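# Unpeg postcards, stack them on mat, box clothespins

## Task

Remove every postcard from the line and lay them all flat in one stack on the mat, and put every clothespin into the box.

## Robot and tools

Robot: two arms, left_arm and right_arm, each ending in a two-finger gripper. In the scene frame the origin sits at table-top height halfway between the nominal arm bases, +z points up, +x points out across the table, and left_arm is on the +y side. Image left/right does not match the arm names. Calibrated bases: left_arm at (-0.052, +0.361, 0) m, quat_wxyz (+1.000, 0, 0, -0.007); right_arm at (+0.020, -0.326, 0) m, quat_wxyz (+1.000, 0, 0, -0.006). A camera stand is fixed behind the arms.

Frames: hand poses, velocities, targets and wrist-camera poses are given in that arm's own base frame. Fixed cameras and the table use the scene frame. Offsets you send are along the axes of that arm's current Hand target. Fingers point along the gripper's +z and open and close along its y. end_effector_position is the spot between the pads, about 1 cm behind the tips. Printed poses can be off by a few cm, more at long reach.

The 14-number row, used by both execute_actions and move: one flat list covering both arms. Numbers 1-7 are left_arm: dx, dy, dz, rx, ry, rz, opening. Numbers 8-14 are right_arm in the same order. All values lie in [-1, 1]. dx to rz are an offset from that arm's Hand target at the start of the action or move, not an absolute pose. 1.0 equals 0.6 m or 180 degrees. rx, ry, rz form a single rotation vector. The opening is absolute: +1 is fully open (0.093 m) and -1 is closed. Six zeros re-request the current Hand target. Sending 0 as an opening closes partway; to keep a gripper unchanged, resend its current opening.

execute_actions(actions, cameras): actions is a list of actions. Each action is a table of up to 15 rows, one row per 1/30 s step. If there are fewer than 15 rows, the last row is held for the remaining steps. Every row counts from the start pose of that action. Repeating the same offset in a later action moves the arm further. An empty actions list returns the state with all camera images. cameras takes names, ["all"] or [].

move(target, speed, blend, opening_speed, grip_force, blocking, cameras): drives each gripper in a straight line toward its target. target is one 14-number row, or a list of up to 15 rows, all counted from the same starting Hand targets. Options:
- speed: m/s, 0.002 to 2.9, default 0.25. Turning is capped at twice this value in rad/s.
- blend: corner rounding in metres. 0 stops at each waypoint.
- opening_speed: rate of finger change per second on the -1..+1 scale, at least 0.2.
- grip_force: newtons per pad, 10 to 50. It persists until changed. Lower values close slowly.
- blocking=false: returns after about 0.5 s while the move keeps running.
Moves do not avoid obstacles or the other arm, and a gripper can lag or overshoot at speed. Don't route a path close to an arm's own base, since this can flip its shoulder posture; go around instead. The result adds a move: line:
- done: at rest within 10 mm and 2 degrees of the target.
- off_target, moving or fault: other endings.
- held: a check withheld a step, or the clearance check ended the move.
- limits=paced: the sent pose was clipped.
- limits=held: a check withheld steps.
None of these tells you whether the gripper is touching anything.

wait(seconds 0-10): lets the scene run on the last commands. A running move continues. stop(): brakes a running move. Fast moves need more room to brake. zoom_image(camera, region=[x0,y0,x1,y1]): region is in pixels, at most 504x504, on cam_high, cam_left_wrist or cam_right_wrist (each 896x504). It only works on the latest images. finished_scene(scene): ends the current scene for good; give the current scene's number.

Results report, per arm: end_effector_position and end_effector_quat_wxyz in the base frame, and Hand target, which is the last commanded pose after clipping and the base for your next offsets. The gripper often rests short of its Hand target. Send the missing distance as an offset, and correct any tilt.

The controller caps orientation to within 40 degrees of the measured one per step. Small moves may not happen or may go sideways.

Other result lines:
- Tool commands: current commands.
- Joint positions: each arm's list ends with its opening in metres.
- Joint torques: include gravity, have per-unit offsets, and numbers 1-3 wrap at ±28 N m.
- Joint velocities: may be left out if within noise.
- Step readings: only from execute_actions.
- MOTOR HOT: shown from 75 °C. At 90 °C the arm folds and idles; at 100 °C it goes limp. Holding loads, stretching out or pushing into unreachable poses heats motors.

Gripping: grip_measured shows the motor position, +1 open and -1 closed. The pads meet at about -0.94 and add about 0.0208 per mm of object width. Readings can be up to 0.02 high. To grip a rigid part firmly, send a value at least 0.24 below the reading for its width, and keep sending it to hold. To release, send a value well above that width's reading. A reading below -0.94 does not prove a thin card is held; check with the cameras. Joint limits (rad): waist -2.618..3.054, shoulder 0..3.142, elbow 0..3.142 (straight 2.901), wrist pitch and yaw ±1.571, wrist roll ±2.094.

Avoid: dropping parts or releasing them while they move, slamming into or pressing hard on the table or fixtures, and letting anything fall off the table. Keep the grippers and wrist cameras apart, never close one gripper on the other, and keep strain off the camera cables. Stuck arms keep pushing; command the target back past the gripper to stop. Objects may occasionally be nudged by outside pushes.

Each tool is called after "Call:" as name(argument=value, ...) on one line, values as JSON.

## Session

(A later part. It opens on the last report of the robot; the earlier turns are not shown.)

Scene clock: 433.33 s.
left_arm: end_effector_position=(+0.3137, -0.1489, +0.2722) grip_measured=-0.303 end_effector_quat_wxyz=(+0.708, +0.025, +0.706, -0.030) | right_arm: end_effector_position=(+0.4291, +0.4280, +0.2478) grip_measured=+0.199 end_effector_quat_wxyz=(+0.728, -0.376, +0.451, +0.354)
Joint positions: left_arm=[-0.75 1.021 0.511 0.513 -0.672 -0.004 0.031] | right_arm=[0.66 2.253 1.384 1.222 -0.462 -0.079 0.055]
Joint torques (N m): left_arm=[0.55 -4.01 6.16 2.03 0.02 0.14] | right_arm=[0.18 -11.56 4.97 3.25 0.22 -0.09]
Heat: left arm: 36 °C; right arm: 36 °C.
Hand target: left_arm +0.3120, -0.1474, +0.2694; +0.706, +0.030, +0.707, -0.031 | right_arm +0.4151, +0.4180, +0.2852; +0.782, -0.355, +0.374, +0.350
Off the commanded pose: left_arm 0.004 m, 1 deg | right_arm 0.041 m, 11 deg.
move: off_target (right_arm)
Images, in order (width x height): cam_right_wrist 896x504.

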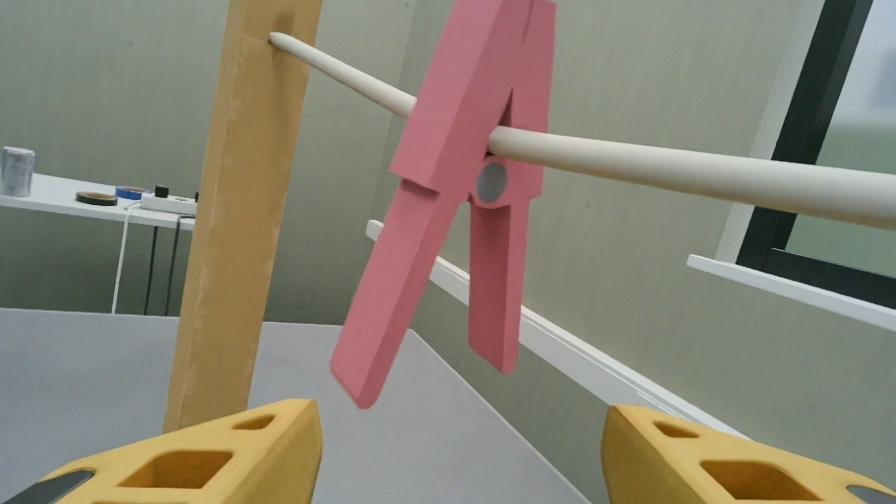

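Call:
move(target=[0,0,0,0,0,0,-0.3,-0.0263,0.0023,0.033,0,0,0,0.2], speed=0.06, cameras=["cam_right_wrist"])

Scene clock: 435.07 s.
left_arm: end_effector_position=(+0.3137, -0.1489, +0.2722) grip_measured=-0.303 end_effector_quat_wxyz=(+0.708, +0.025, +0.706, -0.030) | right_arm: end_effector_position=(+0.4227, +0.4381, +0.2510) grip_measured=+0.199 end_effector_quat_wxyz=(+0.728, -0.376, +0.449, +0.355)
Joint positions: left_arm=[-0.75 1.021 0.511 0.513 -0.672 -0.004 0.031] | right_arm=[0.685 2.253 1.397 1.211 -0.442 -0.087 0.055]
Joint torques (N m): left_arm=[0.57 -4 6.16 2.02 0.02 0.14] | right_arm=[0.1 -14.08 8.14 2.79 0.31 -0.11]
Motor temperatures (°C): left_arm=[22 32 35 36 21 20 20] | right_arm=[19 29 30 37 21 21 19]
Heat: left arm: 36 °C; right arm: 37 °C.
Hand target: left_arm +0.3120, -0.1474, +0.2694; +0.706, +0.030, +0.707, -0.031 | right_arm +0.4132, +0.4304, +0.3072; +0.782, -0.355, +0.374, +0.350
Off the commanded pose: left_arm 0.004 m, 1 deg | right_arm 0.058 m, 11 deg.
move: off_target (right_arm)
Images, in order (width x height): cam_right_wrist 896x504.

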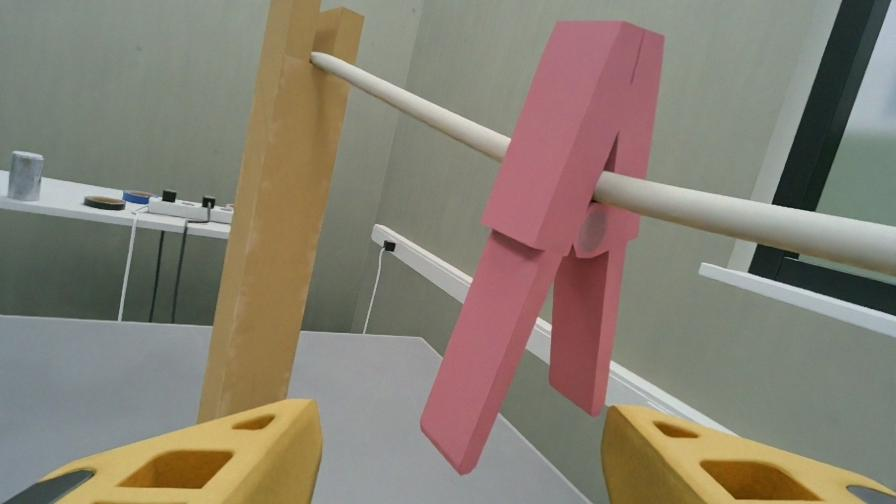

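Call:
move(target=[0,0,0,0,0,0,-0.3,-0.0085,-0.0243,0.0155,0,0,0,0.2], speed=0.06, cameras=["cam_right_wrist"])

Scene clock: 436.50 s.
left_arm: end_effector_position=(+0.3137, -0.1489, +0.2722) grip_measured=-0.303 end_effector_quat_wxyz=(+0.708, +0.025, +0.706, -0.030) | right_arm: end_effector_position=(+0.4317, +0.4360, +0.2811) grip_measured=+0.199 end_effector_quat_wxyz=(+0.750, -0.368, +0.424, +0.350)
Joint positions: left_arm=[-0.75 1.021 0.511 0.513 -0.672 -0.004 0.031] | right_arm=[0.673 2.253 1.473 1.201 -0.441 -0.088 0.055]
Joint torques (N m): left_arm=[0.57 -4.01 6.15 2.02 0.02 0.14] | right_arm=[-0.53 -13.31 8.27 2.23 0.12 0.02]
Heat: left arm: 36 °C; right arm: 37 °C.
Hand target: left_arm +0.3120, -0.1474, +0.2694; +0.706, +0.030, +0.707, -0.031 | right_arm +0.4257, +0.4292, +0.3201; +0.782, -0.355, +0.374, +0.350
Off the commanded pose: left_arm 0.004 m, 1 deg | right_arm 0.040 m, 7 deg.
move: off_target (right_arm)
Images, in order (width x height): cam_right_wrist 896x504.

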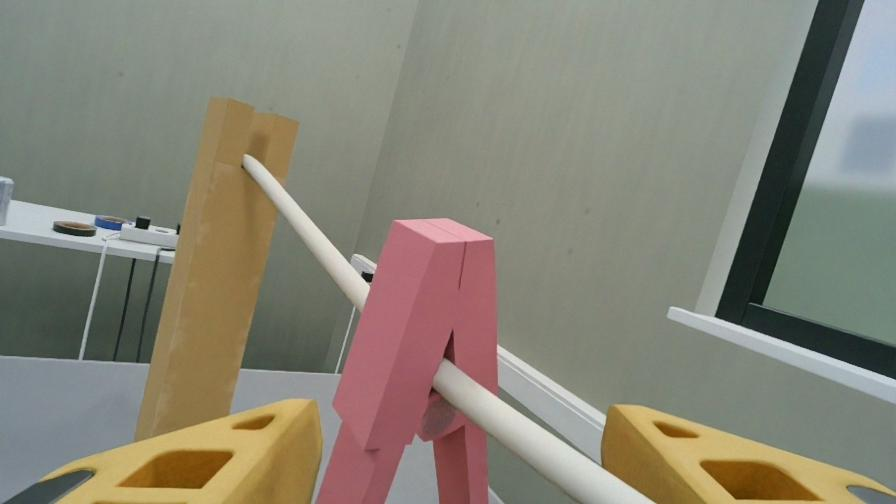

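Call:
move(target=[0,0,0,0,0,0,-0.3,0.0278,0.0098,-0.0156,0,0,0,0.2], speed=0.05, cameras=["cam_right_wrist"])

Scene clock: 437.73 s.
left_arm: end_effector_position=(+0.3137, -0.1489, +0.2722) grip_measured=-0.303 end_effector_quat_wxyz=(+0.708, +0.025, +0.706, -0.030) | right_arm: end_effector_position=(+0.4340, +0.4378, +0.2700) grip_measured=+0.199 end_effector_quat_wxyz=(+0.745, -0.369, +0.431, +0.350)
Joint positions: left_arm=[-0.75 1.021 0.511 0.513 -0.672 -0.004 0.031] | right_arm=[0.673 2.274 1.473 1.206 -0.441 -0.088 0.055]
Joint torques (N m): left_arm=[0.57 -4 6.15 2.02 0.02 0.14] | right_arm=[-0.54 -11.77 6.64 2.67 0.1 0.03]
Heat: left arm: 36 °C; right arm: 37 °C.
Hand target: left_arm +0.3120, -0.1474, +0.2694; +0.706, +0.030, +0.707, -0.031 | right_arm +0.4257, +0.4292, +0.3001; +0.782, -0.355, +0.374, +0.350
Off the commanded pose: left_arm 0.004 m, 1 deg | right_arm 0.032 m, 8 deg.
move: off_target (right_arm)
Images, in order (width x height): cam_right_wrist 896x504.

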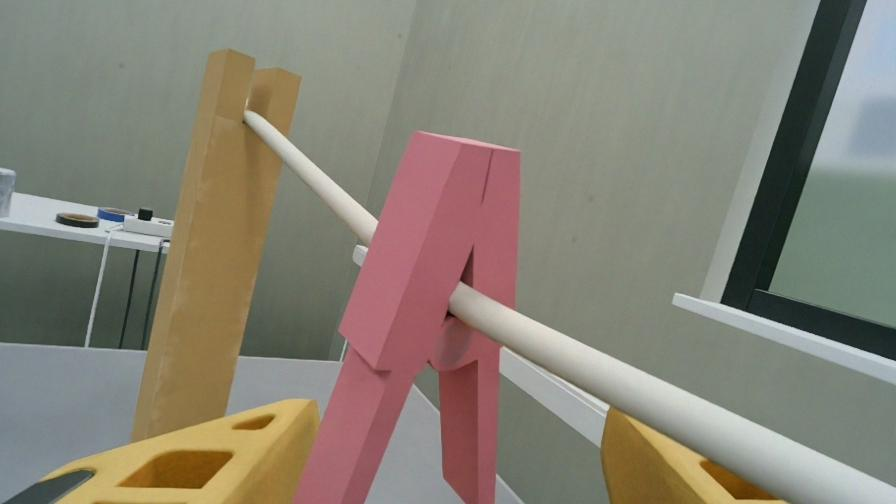

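Call:
move(target=[0,0,0,0,0,0,-0.3,0.021,0.0073,-0.0117,0,0,0,0.2], speed=0.05, cameras=["cam_right_wrist"])

Scene clock: 438.70 s.
left_arm: end_effector_position=(+0.3137, -0.1489, +0.2722) grip_measured=-0.303 end_effector_quat_wxyz=(+0.708, +0.025, +0.706, -0.030) | right_arm: end_effector_position=(+0.4369, +0.4401, +0.2542) grip_measured=+0.199 end_effector_quat_wxyz=(+0.739, -0.371, +0.440, +0.351)
Joint positions: left_arm=[-0.75 1.021 0.511 0.513 -0.672 -0.004 0.031] | right_arm=[0.673 2.303 1.473 1.213 -0.441 -0.088 0.055]
Joint torques (N m): left_arm=[0.57 -4 6.15 2.03 0.02 0.14] | right_arm=[-0.55 -11.85 5.5 3.01 0.16 -0.05]
Heat: left arm: 36 °C; right arm: 37 °C.
Hand target: left_arm +0.3120, -0.1474, +0.2694; +0.706, +0.030, +0.707, -0.031 | right_arm +0.4258, +0.4293, +0.2850; +0.782, -0.355, +0.374, +0.350
Off the commanded pose: left_arm 0.004 m, 1 deg | right_arm 0.035 m, 9 deg.
move: off_target (right_arm)
Images, in order (width x height): cam_right_wrist 896x504.

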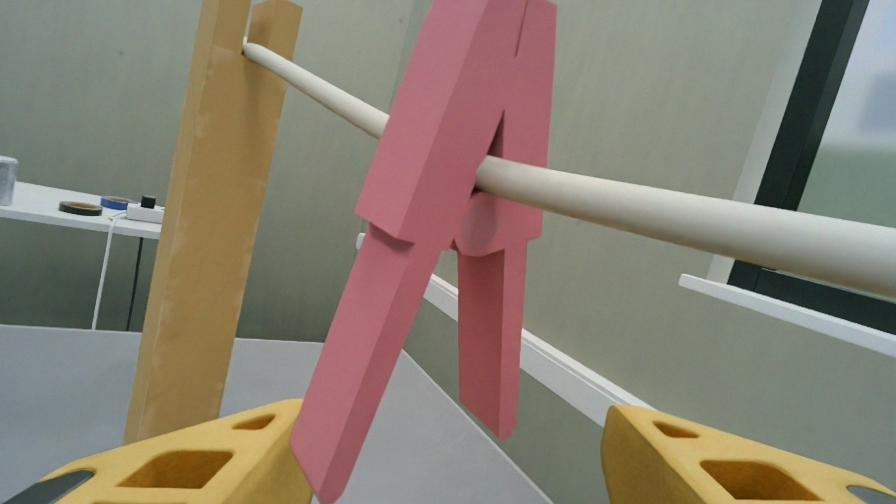

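Call:
move(target=[0,0,0,0,0,0,-0.3,-0.0172,0.0085,0.007,0.0009,-0.0103,-0.0049,0.25], speed=0.05, cameras=["cam_right_wrist"])

Scene clock: 440.23 s.
left_arm: end_effector_position=(+0.3137, -0.1489, +0.2722) grip_measured=-0.303 end_effector_quat_wxyz=(+0.708, +0.025, +0.706, -0.030) | right_arm: end_effector_position=(+0.4340, +0.4423, +0.2553) grip_measured=+0.249 end_effector_quat_wxyz=(+0.740, -0.372, +0.436, +0.352)
Joint positions: left_arm=[-0.75 1.021 0.511 0.513 -0.672 -0.004 0.031] | right_arm=[0.679 2.303 1.473 1.218 -0.441 -0.09 0.057]
Joint torques (N m): left_arm=[0.55 -3.99 6.15 2.02 0.02 0.14] | right_arm=[0.21 -12.38 5.52 3.11 0.24 -0.1]
Heat: left arm: 36 °C; right arm: 38 °C.
Hand target: left_arm +0.3120, -0.1474, +0.2694; +0.706, +0.030, +0.707, -0.031 | right_arm +0.4181, +0.4324, +0.2941; +0.791, -0.351, +0.359, +0.349
Off the commanded pose: left_arm 0.004 m, 1 deg | right_arm 0.043 m, 11 deg.
move: off_target (right_arm)
Images, in order (width x height): cam_right_wrist 896x504.

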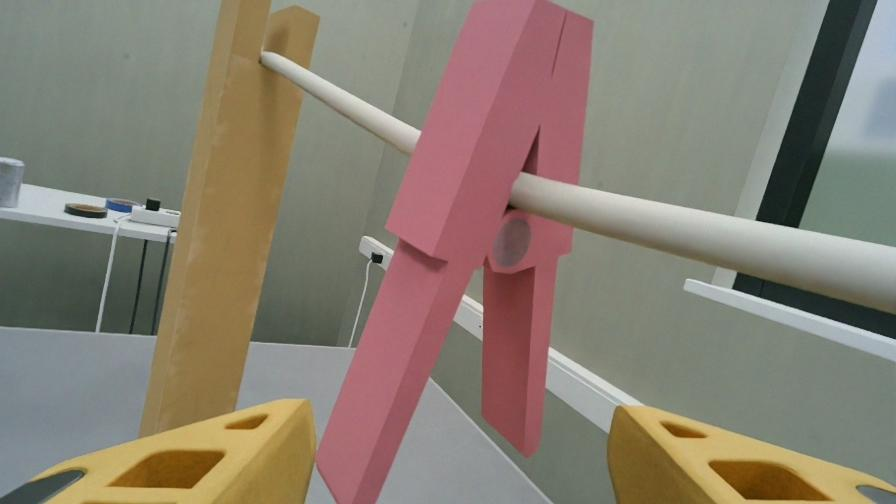

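Call:
move(target=[0,0,0,0,0,0,-0.3,-0.0172,-0.004,0.009,0.0009,-0.0103,-0.0049,0.25], speed=0.05, cameras=["cam_right_wrist"])

Scene clock: 441.30 s.
left_arm: end_effector_position=(+0.3137, -0.1489, +0.2722) grip_measured=-0.303 end_effector_quat_wxyz=(+0.708, +0.025, +0.706, -0.030) | right_arm: end_effector_position=(+0.4332, +0.4426, +0.2561) grip_measured=+0.249 end_effector_quat_wxyz=(+0.741, -0.373, +0.434, +0.351)
Joint positions: left_arm=[-0.75 1.021 0.511 0.513 -0.672 -0.004 0.031] | right_arm=[0.68 2.303 1.473 1.222 -0.441 -0.093 0.057]
Joint torques (N m): left_arm=[0.57 -4.01 6.16 2.02 0.02 0.14] | right_arm=[0.29 -12.59 7.01 3.27 0.29 -0.08]
Heat: left arm: 36 °C; right arm: 38 °C.
Hand target: left_arm +0.3120, -0.1474, +0.2694; +0.706, +0.030, +0.707, -0.031 | right_arm +0.4167, +0.4324, +0.3059; +0.800, -0.347, +0.344, +0.348
Off the commanded pose: left_arm 0.004 m, 1 deg | right_arm 0.053 m, 13 deg.
move: off_target (right_arm)
Images, in order (width x height): cam_right_wrist 896x504.

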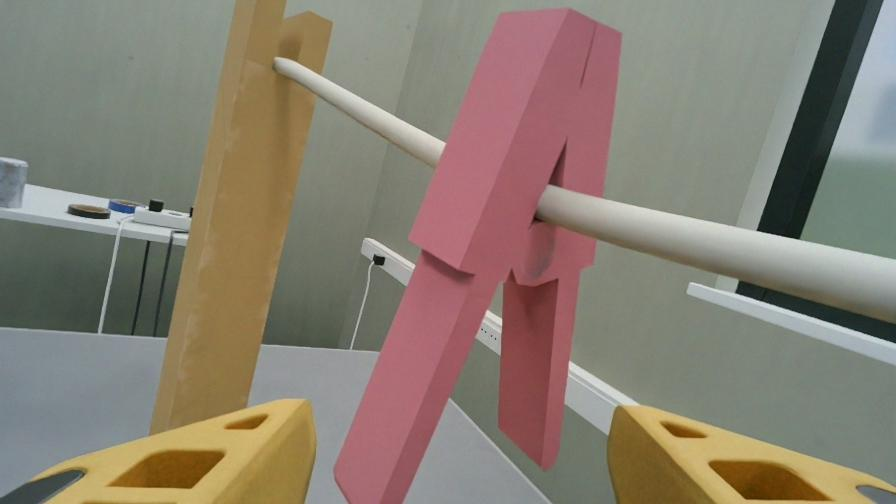

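Call:
move(target=[0,0,0,0,0,0,-0.3,-0.0132,-0.0053,0.0087,0,0,0,0.25], speed=0.05, cameras=["cam_right_wrist"])

Scene clock: 442.23 s.
left_arm: end_effector_position=(+0.3137, -0.1489, +0.2722) grip_measured=-0.303 end_effector_quat_wxyz=(+0.708, +0.025, +0.706, -0.030) | right_arm: end_effector_position=(+0.4333, +0.4426, +0.2560) grip_measured=+0.249 end_effector_quat_wxyz=(+0.741, -0.373, +0.434, +0.351)
Joint positions: left_arm=[-0.75 1.021 0.511 0.513 -0.672 -0.004 0.031] | right_arm=[0.68 2.303 1.473 1.222 -0.441 -0.094 0.057]
Joint torques (N m): left_arm=[0.57 -3.99 6.16 2.02 0.02 0.14] | right_arm=[0.24 -14.28 7.91 3.09 0.23 -0.04]
Heat: left arm: 36 °C; right arm: 38 °C.
Hand target: left_arm +0.3120, -0.1474, +0.2694; +0.706, +0.030, +0.707, -0.031 | right_arm +0.4167, +0.4324, +0.3159; +0.800, -0.347, +0.344, +0.348
Off the commanded pose: left_arm 0.004 m, 1 deg | right_arm 0.063 m, 13 deg.
move: off_target (right_arm)
Images, in order (width x height): cam_right_wrist 896x504.

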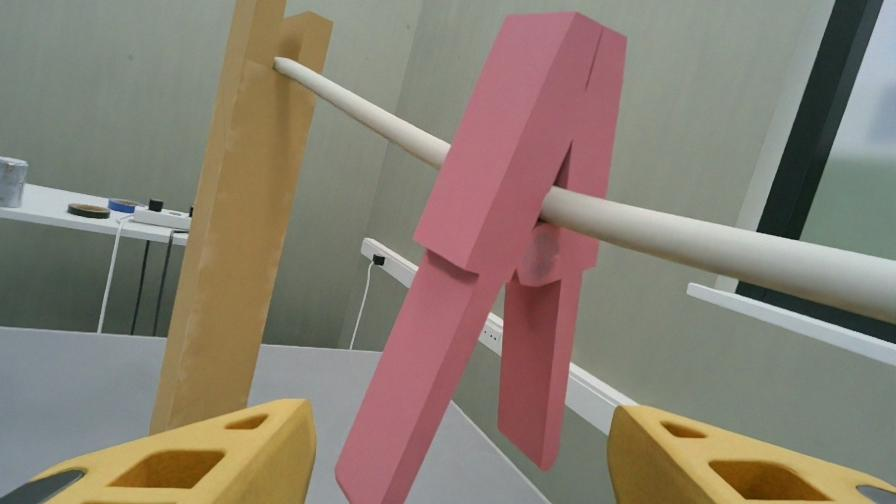

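Call:
move(target=[0,0,0,0,0,0,-0.3,-0.0066,-0.0026,0.0043,0,0,0,0.25], speed=0.05, cameras=["cam_right_wrist"])

Scene clock: 443.20 s.
left_arm: end_effector_position=(+0.3137, -0.1489, +0.2722) grip_measured=-0.303 end_effector_quat_wxyz=(+0.708, +0.025, +0.706, -0.030) | right_arm: end_effector_position=(+0.4334, +0.4428, +0.2555) grip_measured=+0.249 end_effector_quat_wxyz=(+0.741, -0.373, +0.435, +0.351)
Joint positions: left_arm=[-0.75 1.021 0.511 0.513 -0.672 -0.004 0.031] | right_arm=[0.68 2.303 1.473 1.219 -0.441 -0.094 0.057]
Joint torques (N m): left_arm=[0.57 -3.99 6.16 2.02 0.02 0.15] | right_arm=[0.32 -15.1 8.17 2.95 0.25 0.02]
Heat: left arm: 36 °C; right arm: 38 °C.
Hand target: left_arm +0.3120, -0.1474, +0.2694; +0.706, +0.030, +0.707, -0.031 | right_arm +0.4167, +0.4323, +0.3209; +0.800, -0.347, +0.344, +0.348
Off the commanded pose: left_arm 0.004 m, 1 deg | right_arm 0.068 m, 13 deg.
move: off_target (right_arm)
Images, in order (width x height): cam_right_wrist 896x504.

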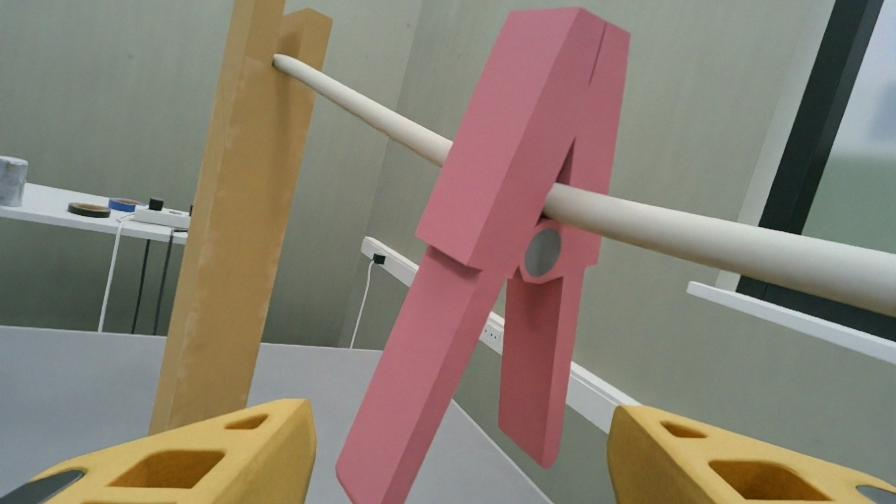

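Call:
move(target=[0,0,0,0,0,0,-0.3,-0.008,-0.0032,0.0052,0,0,0,0.25], speed=0.05, cameras=["cam_right_wrist"])

Scene clock: 444.03 s.
left_arm: end_effector_position=(+0.3137, -0.1489, +0.2722) grip_measured=-0.303 end_effector_quat_wxyz=(+0.708, +0.025, +0.706, -0.030) | right_arm: end_effector_position=(+0.4337, +0.4430, +0.2547) grip_measured=+0.249 end_effector_quat_wxyz=(+0.740, -0.374, +0.436, +0.351)
Joint positions: left_arm=[-0.75 1.021 0.511 0.513 -0.672 -0.004 0.031] | right_arm=[0.68 2.303 1.473 1.216 -0.441 -0.094 0.057]
Joint torques (N m): left_arm=[0.55 -4 6.16 2.02 0.02 0.14] | right_arm=[0.12 -16.08 8.61 2.95 0.26 -0.02]
Heat: left arm: 36 °C; right arm: 38 °C.
Hand target: left_arm +0.3120, -0.1474, +0.2694; +0.706, +0.030, +0.707, -0.031 | right_arm +0.4167, +0.4323, +0.3269; +0.800, -0.347, +0.344, +0.348
Off the commanded pose: left_arm 0.004 m, 1 deg | right_arm 0.075 m, 13 deg.
move: off_target (right_arm)
Images, in order (width x height): cam_right_wrist 896x504.

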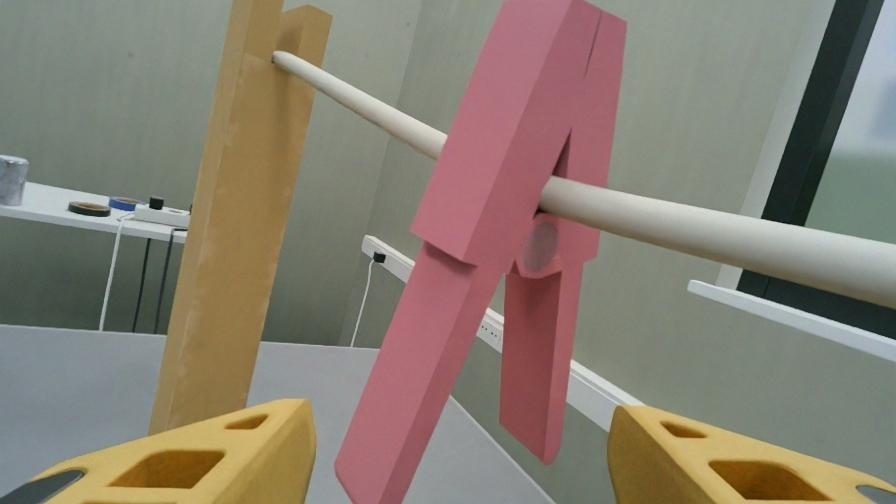

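Call:
move(target=[0,0,0,0,0,0,-0.3,-0.0106,-0.0042,0.007,0,0,0,0.25], speed=0.05, cameras=["cam_right_wrist"])

Scene clock: 445.13 s.
left_arm: end_effector_position=(+0.3137, -0.1489, +0.2722) grip_measured=-0.303 end_effector_quat_wxyz=(+0.708, +0.025, +0.706, -0.030) | right_arm: end_effector_position=(+0.4342, +0.4434, +0.2650) grip_measured=+0.249 end_effector_quat_wxyz=(+0.745, -0.372, +0.428, +0.350)
Joint positions: left_arm=[-0.75 1.021 0.511 0.513 -0.672 -0.004 0.031] | right_arm=[0.68 2.297 1.492 1.21 -0.441 -0.094 0.057]
Joint torques (N m): left_arm=[0.57 -4 6.13 2.03 0.02 0.14] | right_arm=[0.31 -16.83 8.25 2.7 0.28 -0.03]
Heat: left arm: 36 °C; right arm: 39 °C.
Hand target: left_arm +0.3120, -0.1474, +0.2694; +0.706, +0.030, +0.707, -0.031 | right_arm +0.4167, +0.4323, +0.3349; +0.800, -0.347, +0.344, +0.348
Off the commanded pose: left_arm 0.004 m, 1 deg | right_arm 0.073 m, 12 deg.
move: off_target (right_arm)
Images, in order (width x height): cam_right_wrist 896x504.

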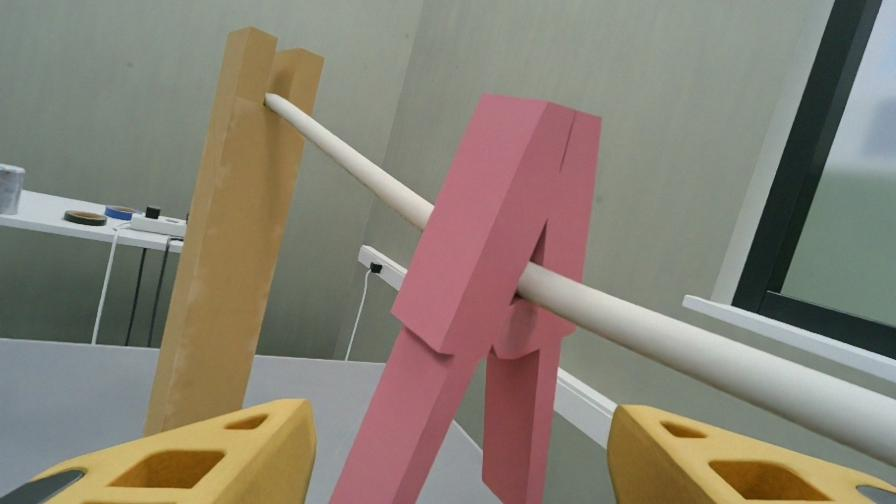

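Call:
move(target=[0,0,0,0,0,0,-0.3,0,0,0,0,0,0,-1], speed=0.05, opening_speed=1.0, cameras=["cam_right_wrist"])

Scene clock: 447.10 s.
left_arm: end_effector_position=(+0.3137, -0.1489, +0.2722) grip_measured=-0.303 end_effector_quat_wxyz=(+0.708, +0.025, +0.706, -0.030) | right_arm: end_effector_position=(+0.4356, +0.4420, +0.2748) grip_measured=-0.896 end_effector_quat_wxyz=(+0.753, -0.365, +0.423, +0.347)
Joint positions: left_arm=[-0.75 1.021 0.511 0.513 -0.672 -0.004 0.031] | right_arm=[0.68 2.29 1.505 1.21 -0.428 -0.094 0.002]
Joint torques (N m): left_arm=[0.55 -4.01 6.16 2.02 0.02 0.14] | right_arm=[0.01 -15.94 7.88 2.66 0.18 -0.01]
Motor temperatures (°C): left_arm=[22 31 35 36 21 20 20] | right_arm=[19 34 31 39 21 21 19]
Heat: left arm: 36 °C; right arm: 39 °C.
Hand target: left_arm +0.3120, -0.1474, +0.2694; +0.706, +0.030, +0.707, -0.031 | right_arm +0.4167, +0.4323, +0.3348; +0.800, -0.347, +0.344, +0.348
Off the commanded pose: left_arm 0.004 m, 1 deg | right_arm 0.064 m, 11 deg.
move: off_target (right_arm)
Images, in order (width x height): cam_right_wrist 896x504.

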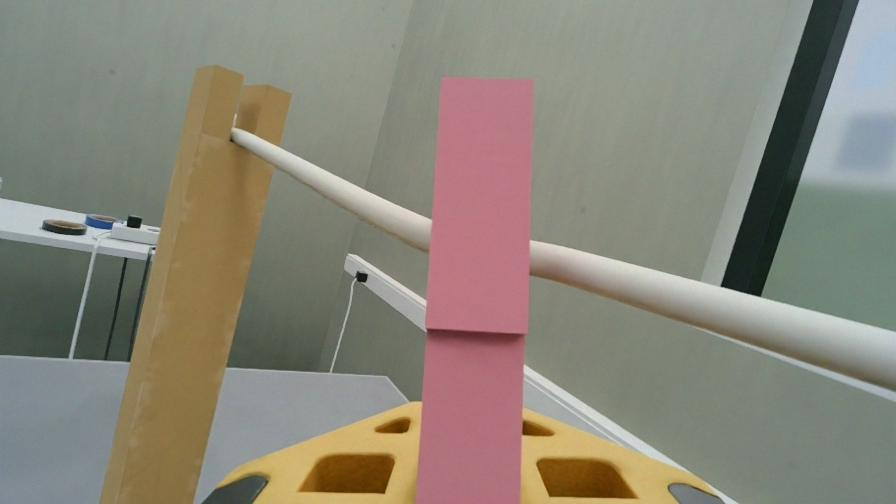

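Call:
move(target=[0,0,0,0,0,0,-0.3,0,0,0,0,0,0,-0.6], speed=0.05, opening_speed=1.0, cameras=["cam_right_wrist","cam_high","cam_left_wrist"])

Scene clock: 448.07 s.
left_arm: end_effector_position=(+0.3137, -0.1489, +0.2722) grip_measured=-0.303 end_effector_quat_wxyz=(+0.708, +0.025, +0.706, -0.030) | right_arm: end_effector_position=(+0.4356, +0.4420, +0.2747) grip_measured=-0.601 end_effector_quat_wxyz=(+0.753, -0.365, +0.424, +0.347)
Joint positions: left_arm=[-0.75 1.021 0.511 0.513 -0.672 -0.004 0.031] | right_arm=[0.68 2.29 1.505 1.21 -0.428 -0.094 0.016]
Joint torques (N m): left_arm=[0.55 -4 6.13 2.02 0.02 0.14] | right_arm=[0.23 -15.86 7.97 2.66 0.11 0.06]
Heat: left arm: 36 °C; right arm: 39 °C.
Hand target: left_arm +0.3120, -0.1474, +0.2694; +0.706, +0.030, +0.707, -0.031 | right_arm +0.4167, +0.4323, +0.3348; +0.800, -0.347, +0.344, +0.348
Off the commanded pose: left_arm 0.004 m, 1 deg | right_arm 0.064 m, 11 deg.
move: off_target (right_arm)

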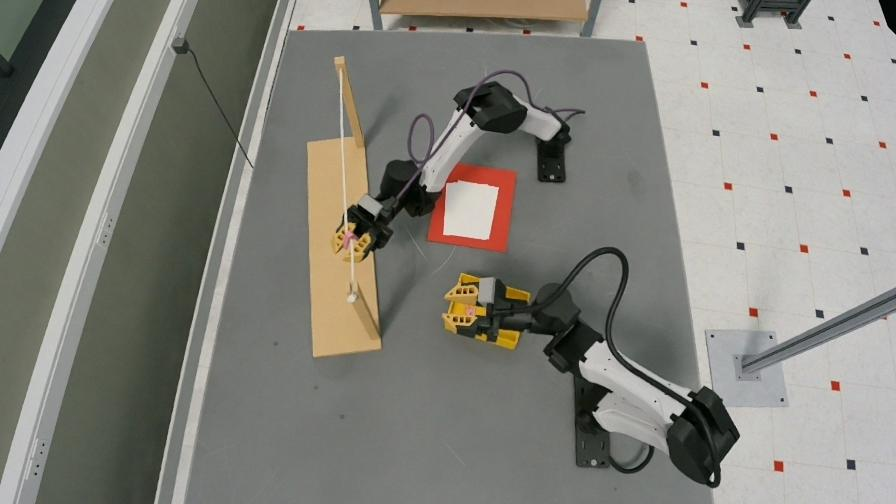

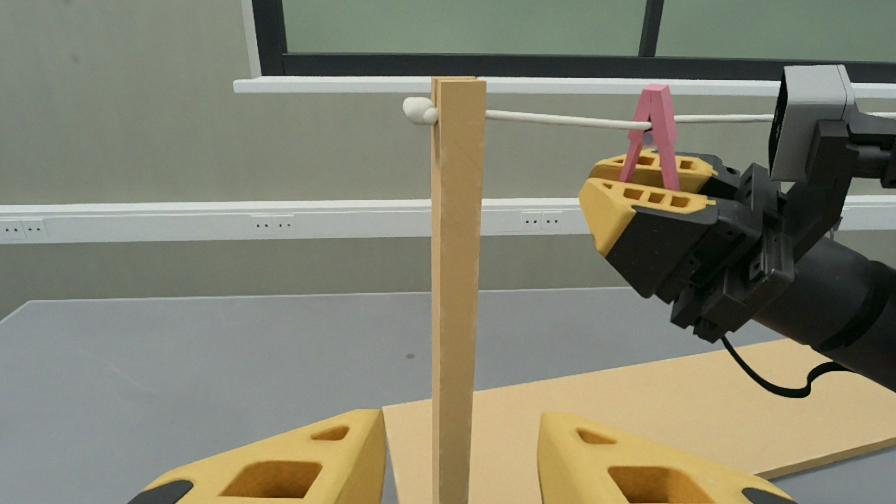

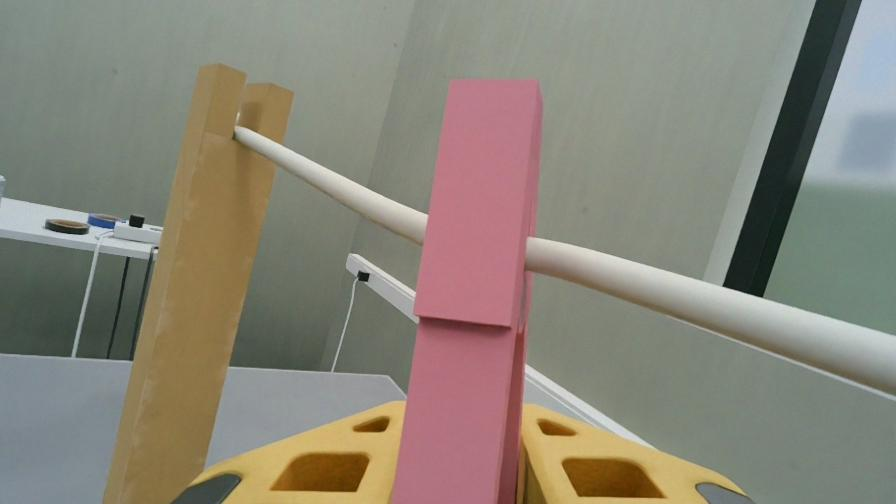

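Call:
move(target=[0,0,0,0,0,0,-0.3,0,0,0,0,0,0,0.25], speed=0.05, opening_speed=1.0, cameras=["cam_right_wrist","cam_left_wrist"])

Call:
zoom_image(camera="cam_left_wrist", region=[540, 60, 840, 300])

Scene clock: 449.27 s.
left_arm: end_effector_position=(+0.3137, -0.1489, +0.2722) grip_measured=-0.303 end_effector_quat_wxyz=(+0.708, +0.025, +0.706, -0.030) | right_arm: end_effector_position=(+0.4357, +0.4420, +0.2746) grip_measured=+0.249 end_effector_quat_wxyz=(+0.753, -0.365, +0.424, +0.347)
Joint positions: left_arm=[-0.75 1.021 0.511 0.513 -0.672 -0.004 0.031] | right_arm=[0.68 2.29 1.505 1.209 -0.428 -0.094 0.057]
Joint torques (N m): left_arm=[0.57 -4 6.15 2.03 0.02 0.14] | right_arm=[0.29 -16.13 7.8 2.61 0.07 -0.01]
Heat: left arm: 36 °C; right arm: 39 °C.
Hand target: left_arm +0.3120, -0.1474, +0.2694; +0.706, +0.030, +0.707, -0.031 | right_arm +0.4167, +0.4323, +0.3348; +0.800, -0.347, +0.344, +0.348
Off the commanded pose: left_arm 0.004 m, 1 deg | right_arm 0.064 m, 11 deg.
move: off_target (right_arm)
Images, in order (width x height): cam_left_wrist 896x504, cam_right_wrist 896x504.

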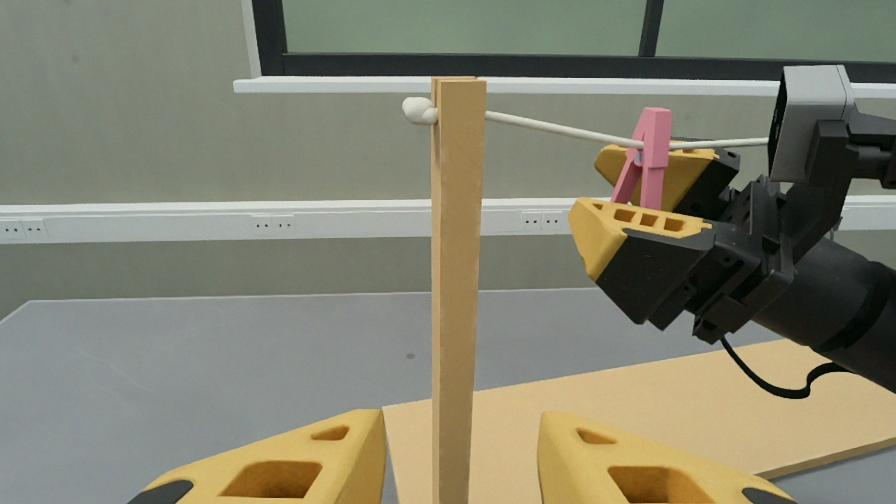

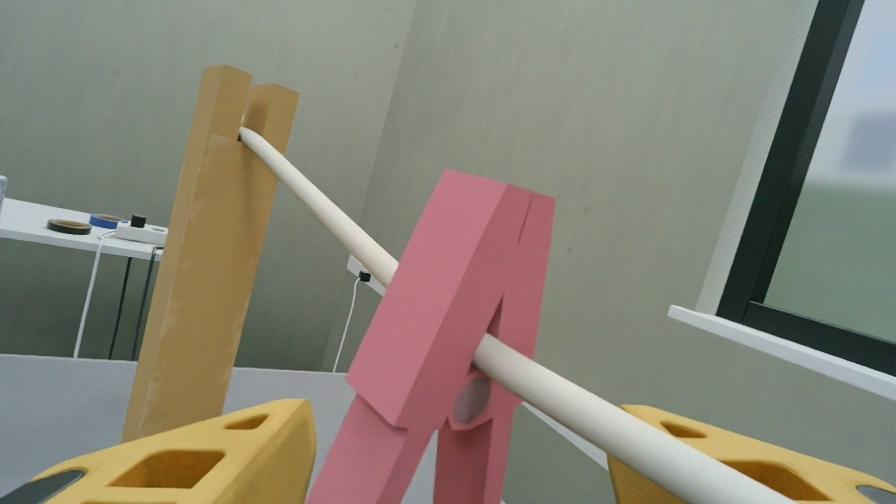

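Scaled by 1.680 from the camera's 896x504 image, which has a finer 1280x720 frame.

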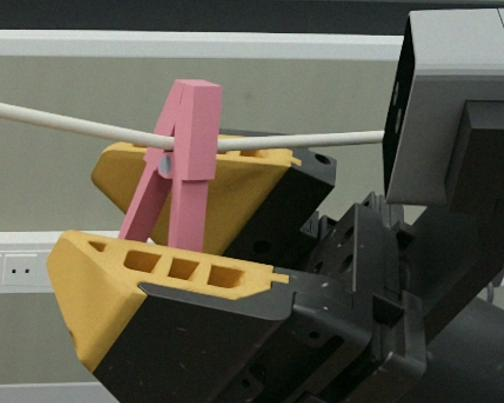

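Call:
move(target=[0,0,0,0,0,0,-0.3,0.0307,-0.0013,0.0043,-0.0742,-0.0213,0.0314,0.4], speed=0.08, cameras=["cam_right_wrist","cam_left_wrist"])

Scene clock: 456.50 s.
left_arm: end_effector_position=(+0.3137, -0.1489, +0.2722) grip_measured=-0.303 end_effector_quat_wxyz=(+0.708, +0.025, +0.706, -0.030) | right_arm: end_effector_position=(+0.4395, +0.4513, +0.2875) grip_measured=+0.399 end_effector_quat_wxyz=(+0.708, -0.416, +0.362, +0.441)
Joint positions: left_arm=[-0.75 1.021 0.511 0.513 -0.672 -0.004 0.031] | right_arm=[0.623 2.42 1.752 1.21 -0.711 0.077 0.064]
Joint torques (N m): left_arm=[0.54 -4.01 6.16 2.02 0.02 0.14] | right_arm=[-0.49 -12.71 8.25 2.57 0.19 0.15]
Heat: left arm: 37 °C; right arm: 41 °C.
Hand target: left_arm +0.3120, -0.1474, +0.2694; +0.706, +0.030, +0.707, -0.031 | right_arm +0.4277, +0.4397, +0.3220; +0.747, -0.408, +0.291, +0.436
Off the commanded pose: left_arm 0.004 m, 1 deg | right_arm 0.038 m, 9 deg.
move: off_target (right_arm)
Images, in order (width x height): cam_left_wrist 896x504, cam_right_wrist 896x504.

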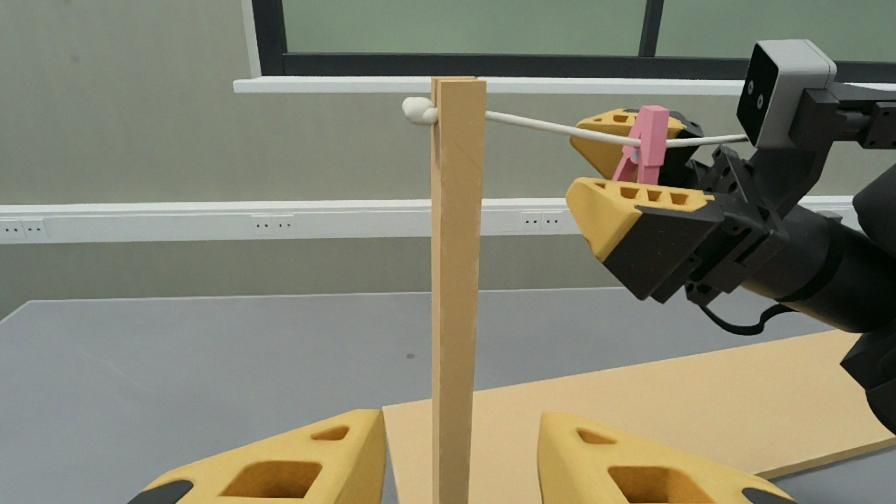

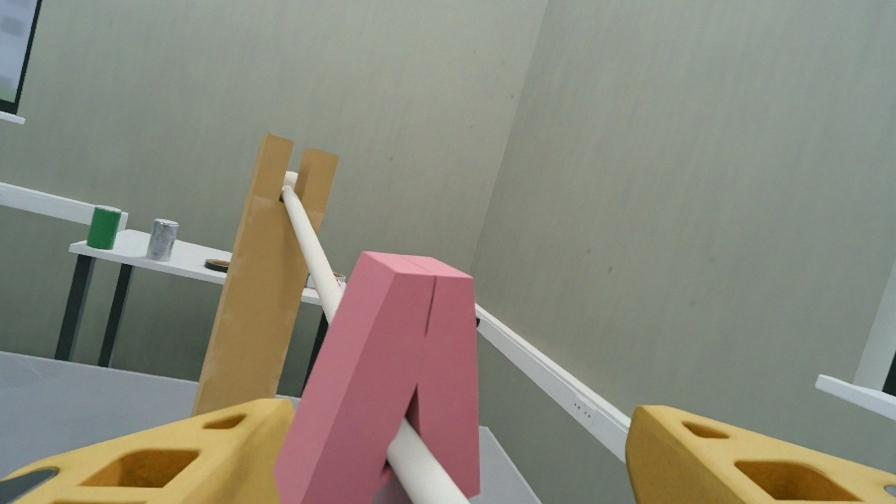

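Call:
move(target=[0,0,0,0,0,0,-0.3,0.0488,0.0317,-0.0205,0,0,0,0.4], speed=0.06, cameras=["cam_right_wrist"])

Scene clock: 458.77 s.
left_arm: end_effector_position=(+0.3137, -0.1489, +0.2722) grip_measured=-0.303 end_effector_quat_wxyz=(+0.708, +0.025, +0.706, -0.030) | right_arm: end_effector_position=(+0.4416, +0.4538, +0.2687) grip_measured=+0.399 end_effector_quat_wxyz=(+0.705, -0.417, +0.365, +0.442)
Joint positions: left_arm=[-0.75 1.021 0.511 0.513 -0.672 -0.004 0.031] | right_arm=[0.624 2.46 1.752 1.242 -0.711 0.077 0.064]
Joint torques (N m): left_arm=[0.57 -3.99 6.16 2.02 0.02 0.14] | right_arm=[0.61 -10.99 4.9 3.01 0.27 -0.04]
Heat: left arm: 37 °C; right arm: 41 °C.
Hand target: left_arm +0.3120, -0.1474, +0.2694; +0.706, +0.030, +0.707, -0.031 | right_arm +0.4230, +0.4467, +0.2859; +0.747, -0.408, +0.291, +0.436
Off the commanded pose: left_arm 0.004 m, 1 deg | right_arm 0.026 m, 10 deg.
move: off_target (right_arm)
Images, in order (width x height): cam_right_wrist 896x504.

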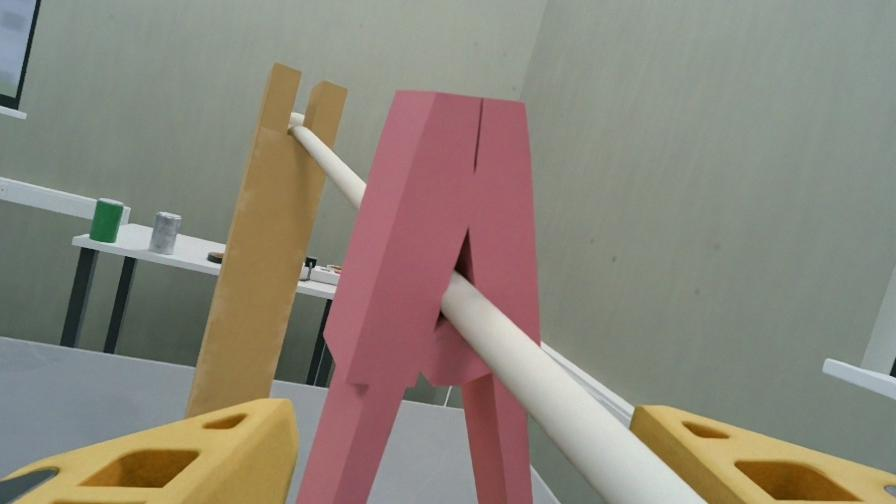

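Call:
move(target=[0,0,0,0,0,0,-0.3,0.0158,0.0105,-0.006,0,0,0,0.25], speed=0.06, cameras=["cam_right_wrist"])

Scene clock: 459.83 s.
left_arm: end_effector_position=(+0.3137, -0.1489, +0.2722) grip_measured=-0.303 end_effector_quat_wxyz=(+0.708, +0.025, +0.706, -0.030) | right_arm: end_effector_position=(+0.4418, +0.4540, +0.2663) grip_measured=+0.251 end_effector_quat_wxyz=(+0.708, -0.416, +0.364, +0.440)
Joint positions: left_arm=[-0.75 1.021 0.511 0.513 -0.672 -0.004 0.031] | right_arm=[0.626 2.468 1.752 1.254 -0.707 0.074 0.057]
Joint torques (N m): left_arm=[0.57 -4.01 6.16 2.02 0.02 0.14] | right_arm=[0.79 -10.03 3.84 3.13 0.24 -0.13]
Heat: left arm: 37 °C; right arm: 41 °C.
Hand target: left_arm +0.3120, -0.1474, +0.2694; +0.706, +0.030, +0.707, -0.031 | right_arm +0.4214, +0.4493, +0.2746; +0.748, -0.408, +0.291, +0.436
Off the commanded pose: left_arm 0.004 m, 1 deg | right_arm 0.022 m, 10 deg.
move: off_target (right_arm)
Images, in order (width x height): cam_right_wrist 896x504.

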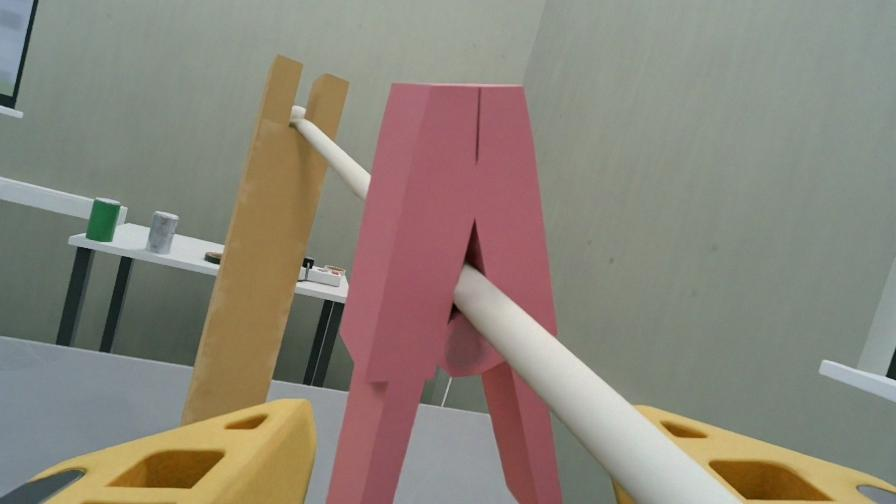

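Call:
move(target=[0,0,0,0,0,0,-0.3,0.0158,0.0071,-0.01,0,0,0,0.25], speed=0.06, cameras=["cam_right_wrist"])

Scene clock: 460.77 s.
left_arm: end_effector_position=(+0.3137, -0.1489, +0.2722) grip_measured=-0.303 end_effector_quat_wxyz=(+0.708, +0.025, +0.706, -0.030) | right_arm: end_effector_position=(+0.4427, +0.4543, +0.2637) grip_measured=+0.251 end_effector_quat_wxyz=(+0.710, -0.416, +0.363, +0.436)
Joint positions: left_arm=[-0.75 1.021 0.511 0.513 -0.672 -0.004 0.031] | right_arm=[0.626 2.473 1.752 1.257 -0.703 0.064 0.057]
Joint torques (N m): left_arm=[0.57 -4.01 6.16 2.03 0.02 0.15] | right_arm=[0.85 -8.98 3.29 3.22 0.21 -0.07]
Heat: left arm: 37 °C; right arm: 41 °C.
Hand target: left_arm +0.3120, -0.1474, +0.2694; +0.706, +0.030, +0.707, -0.031 | right_arm +0.4213, +0.4494, +0.2624; +0.747, -0.408, +0.291, +0.436
Off the commanded pose: left_arm 0.004 m, 1 deg | right_arm 0.022 m, 9 deg.
move: off_target (right_arm)
Images, in order (width x height): cam_right_wrist 896x504.

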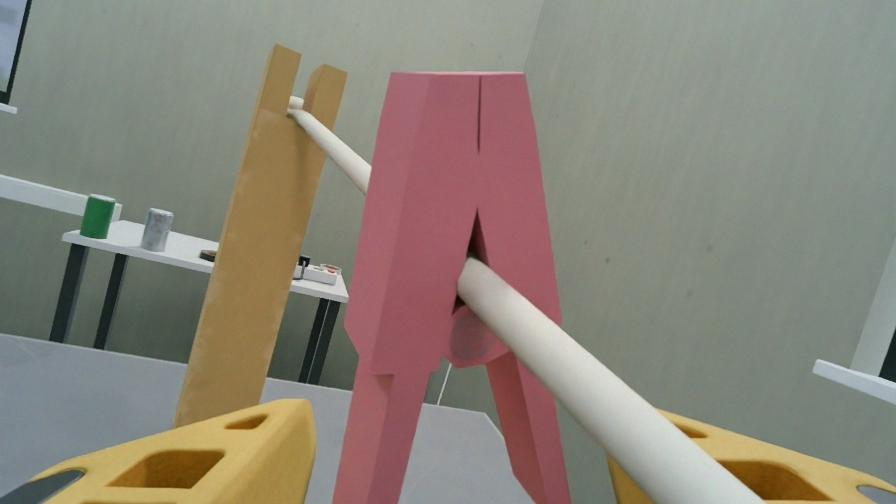

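Call:
wait(seconds=0.1, cameras=["cam_left_wrist","cam_high"])

Call:
zoom_image(camera="cam_left_wrist", region=[540, 30, 896, 260])

Call:
zoom_image(camera="cam_high", region=[310, 130, 440, 270])

Scene clock: 461.17 s.
left_arm: end_effector_position=(+0.3137, -0.1489, +0.2722) grip_measured=-0.303 end_effector_quat_wxyz=(+0.708, +0.025, +0.706, -0.030) | right_arm: end_effector_position=(+0.4427, +0.4543, +0.2637) grip_measured=+0.251 end_effector_quat_wxyz=(+0.710, -0.416, +0.363, +0.436)
Joint positions: left_arm=[-0.75 1.021 0.511 0.513 -0.672 -0.004 0.031] | right_arm=[0.626 2.473 1.752 1.257 -0.703 0.064 0.057]
Joint torques (N m): left_arm=[0.55 -4 6.15 2.02 0.02 0.14] | right_arm=[0.94 -9.01 3.17 3.22 0.22 -0.07]
Heat: left arm: 37 °C; right arm: 41 °C.
Hand target: left_arm +0.3120, -0.1474, +0.2694; +0.706, +0.030, +0.707, -0.031 | right_arm +0.4213, +0.4494, +0.2624; +0.747, -0.408, +0.291, +0.436
Tool commands: left_gripper/opening=-0.3 right_gripper/opening=+0.25
Off the commanded pose: left_arm 0.004 m, 1 deg | right_arm 0.022 m, 9 deg.
wait: 0.10 s; at rest from the start
Images, in order (width x height): cam_high 896x504, cam_left_wrist 896x504.

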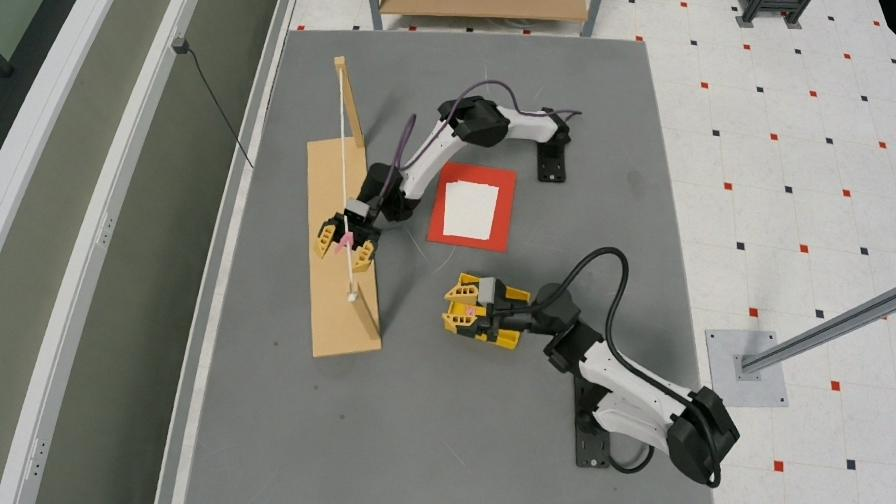

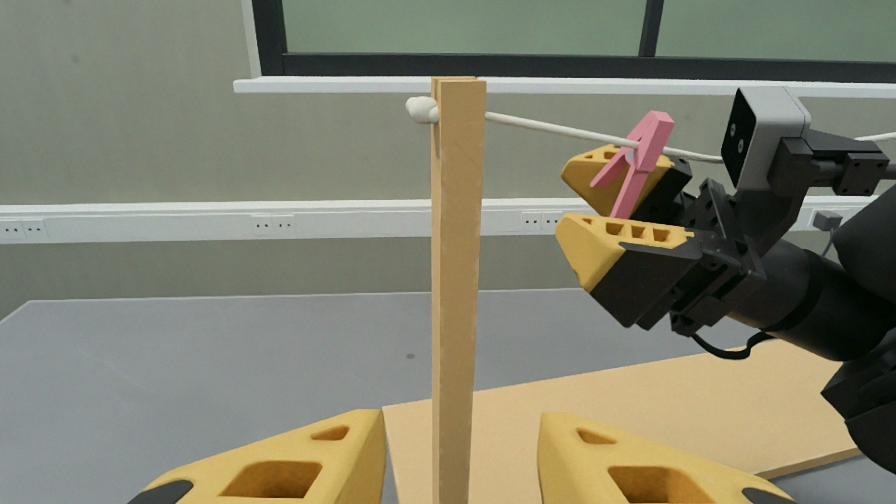

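Scaled by 1.416 from the camera's 896x504 image, which has a finer 1280x720 frame.

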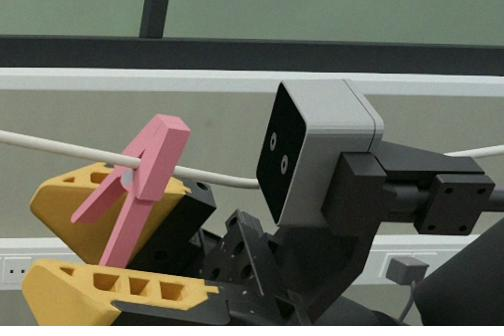

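Scaled by 3.600 from the camera's 896x504 image, which has a finer 1280x720 frame.

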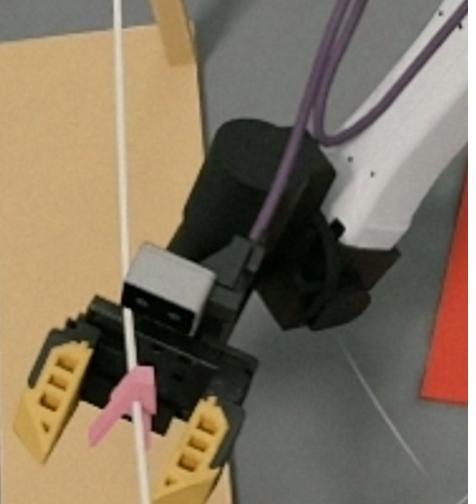

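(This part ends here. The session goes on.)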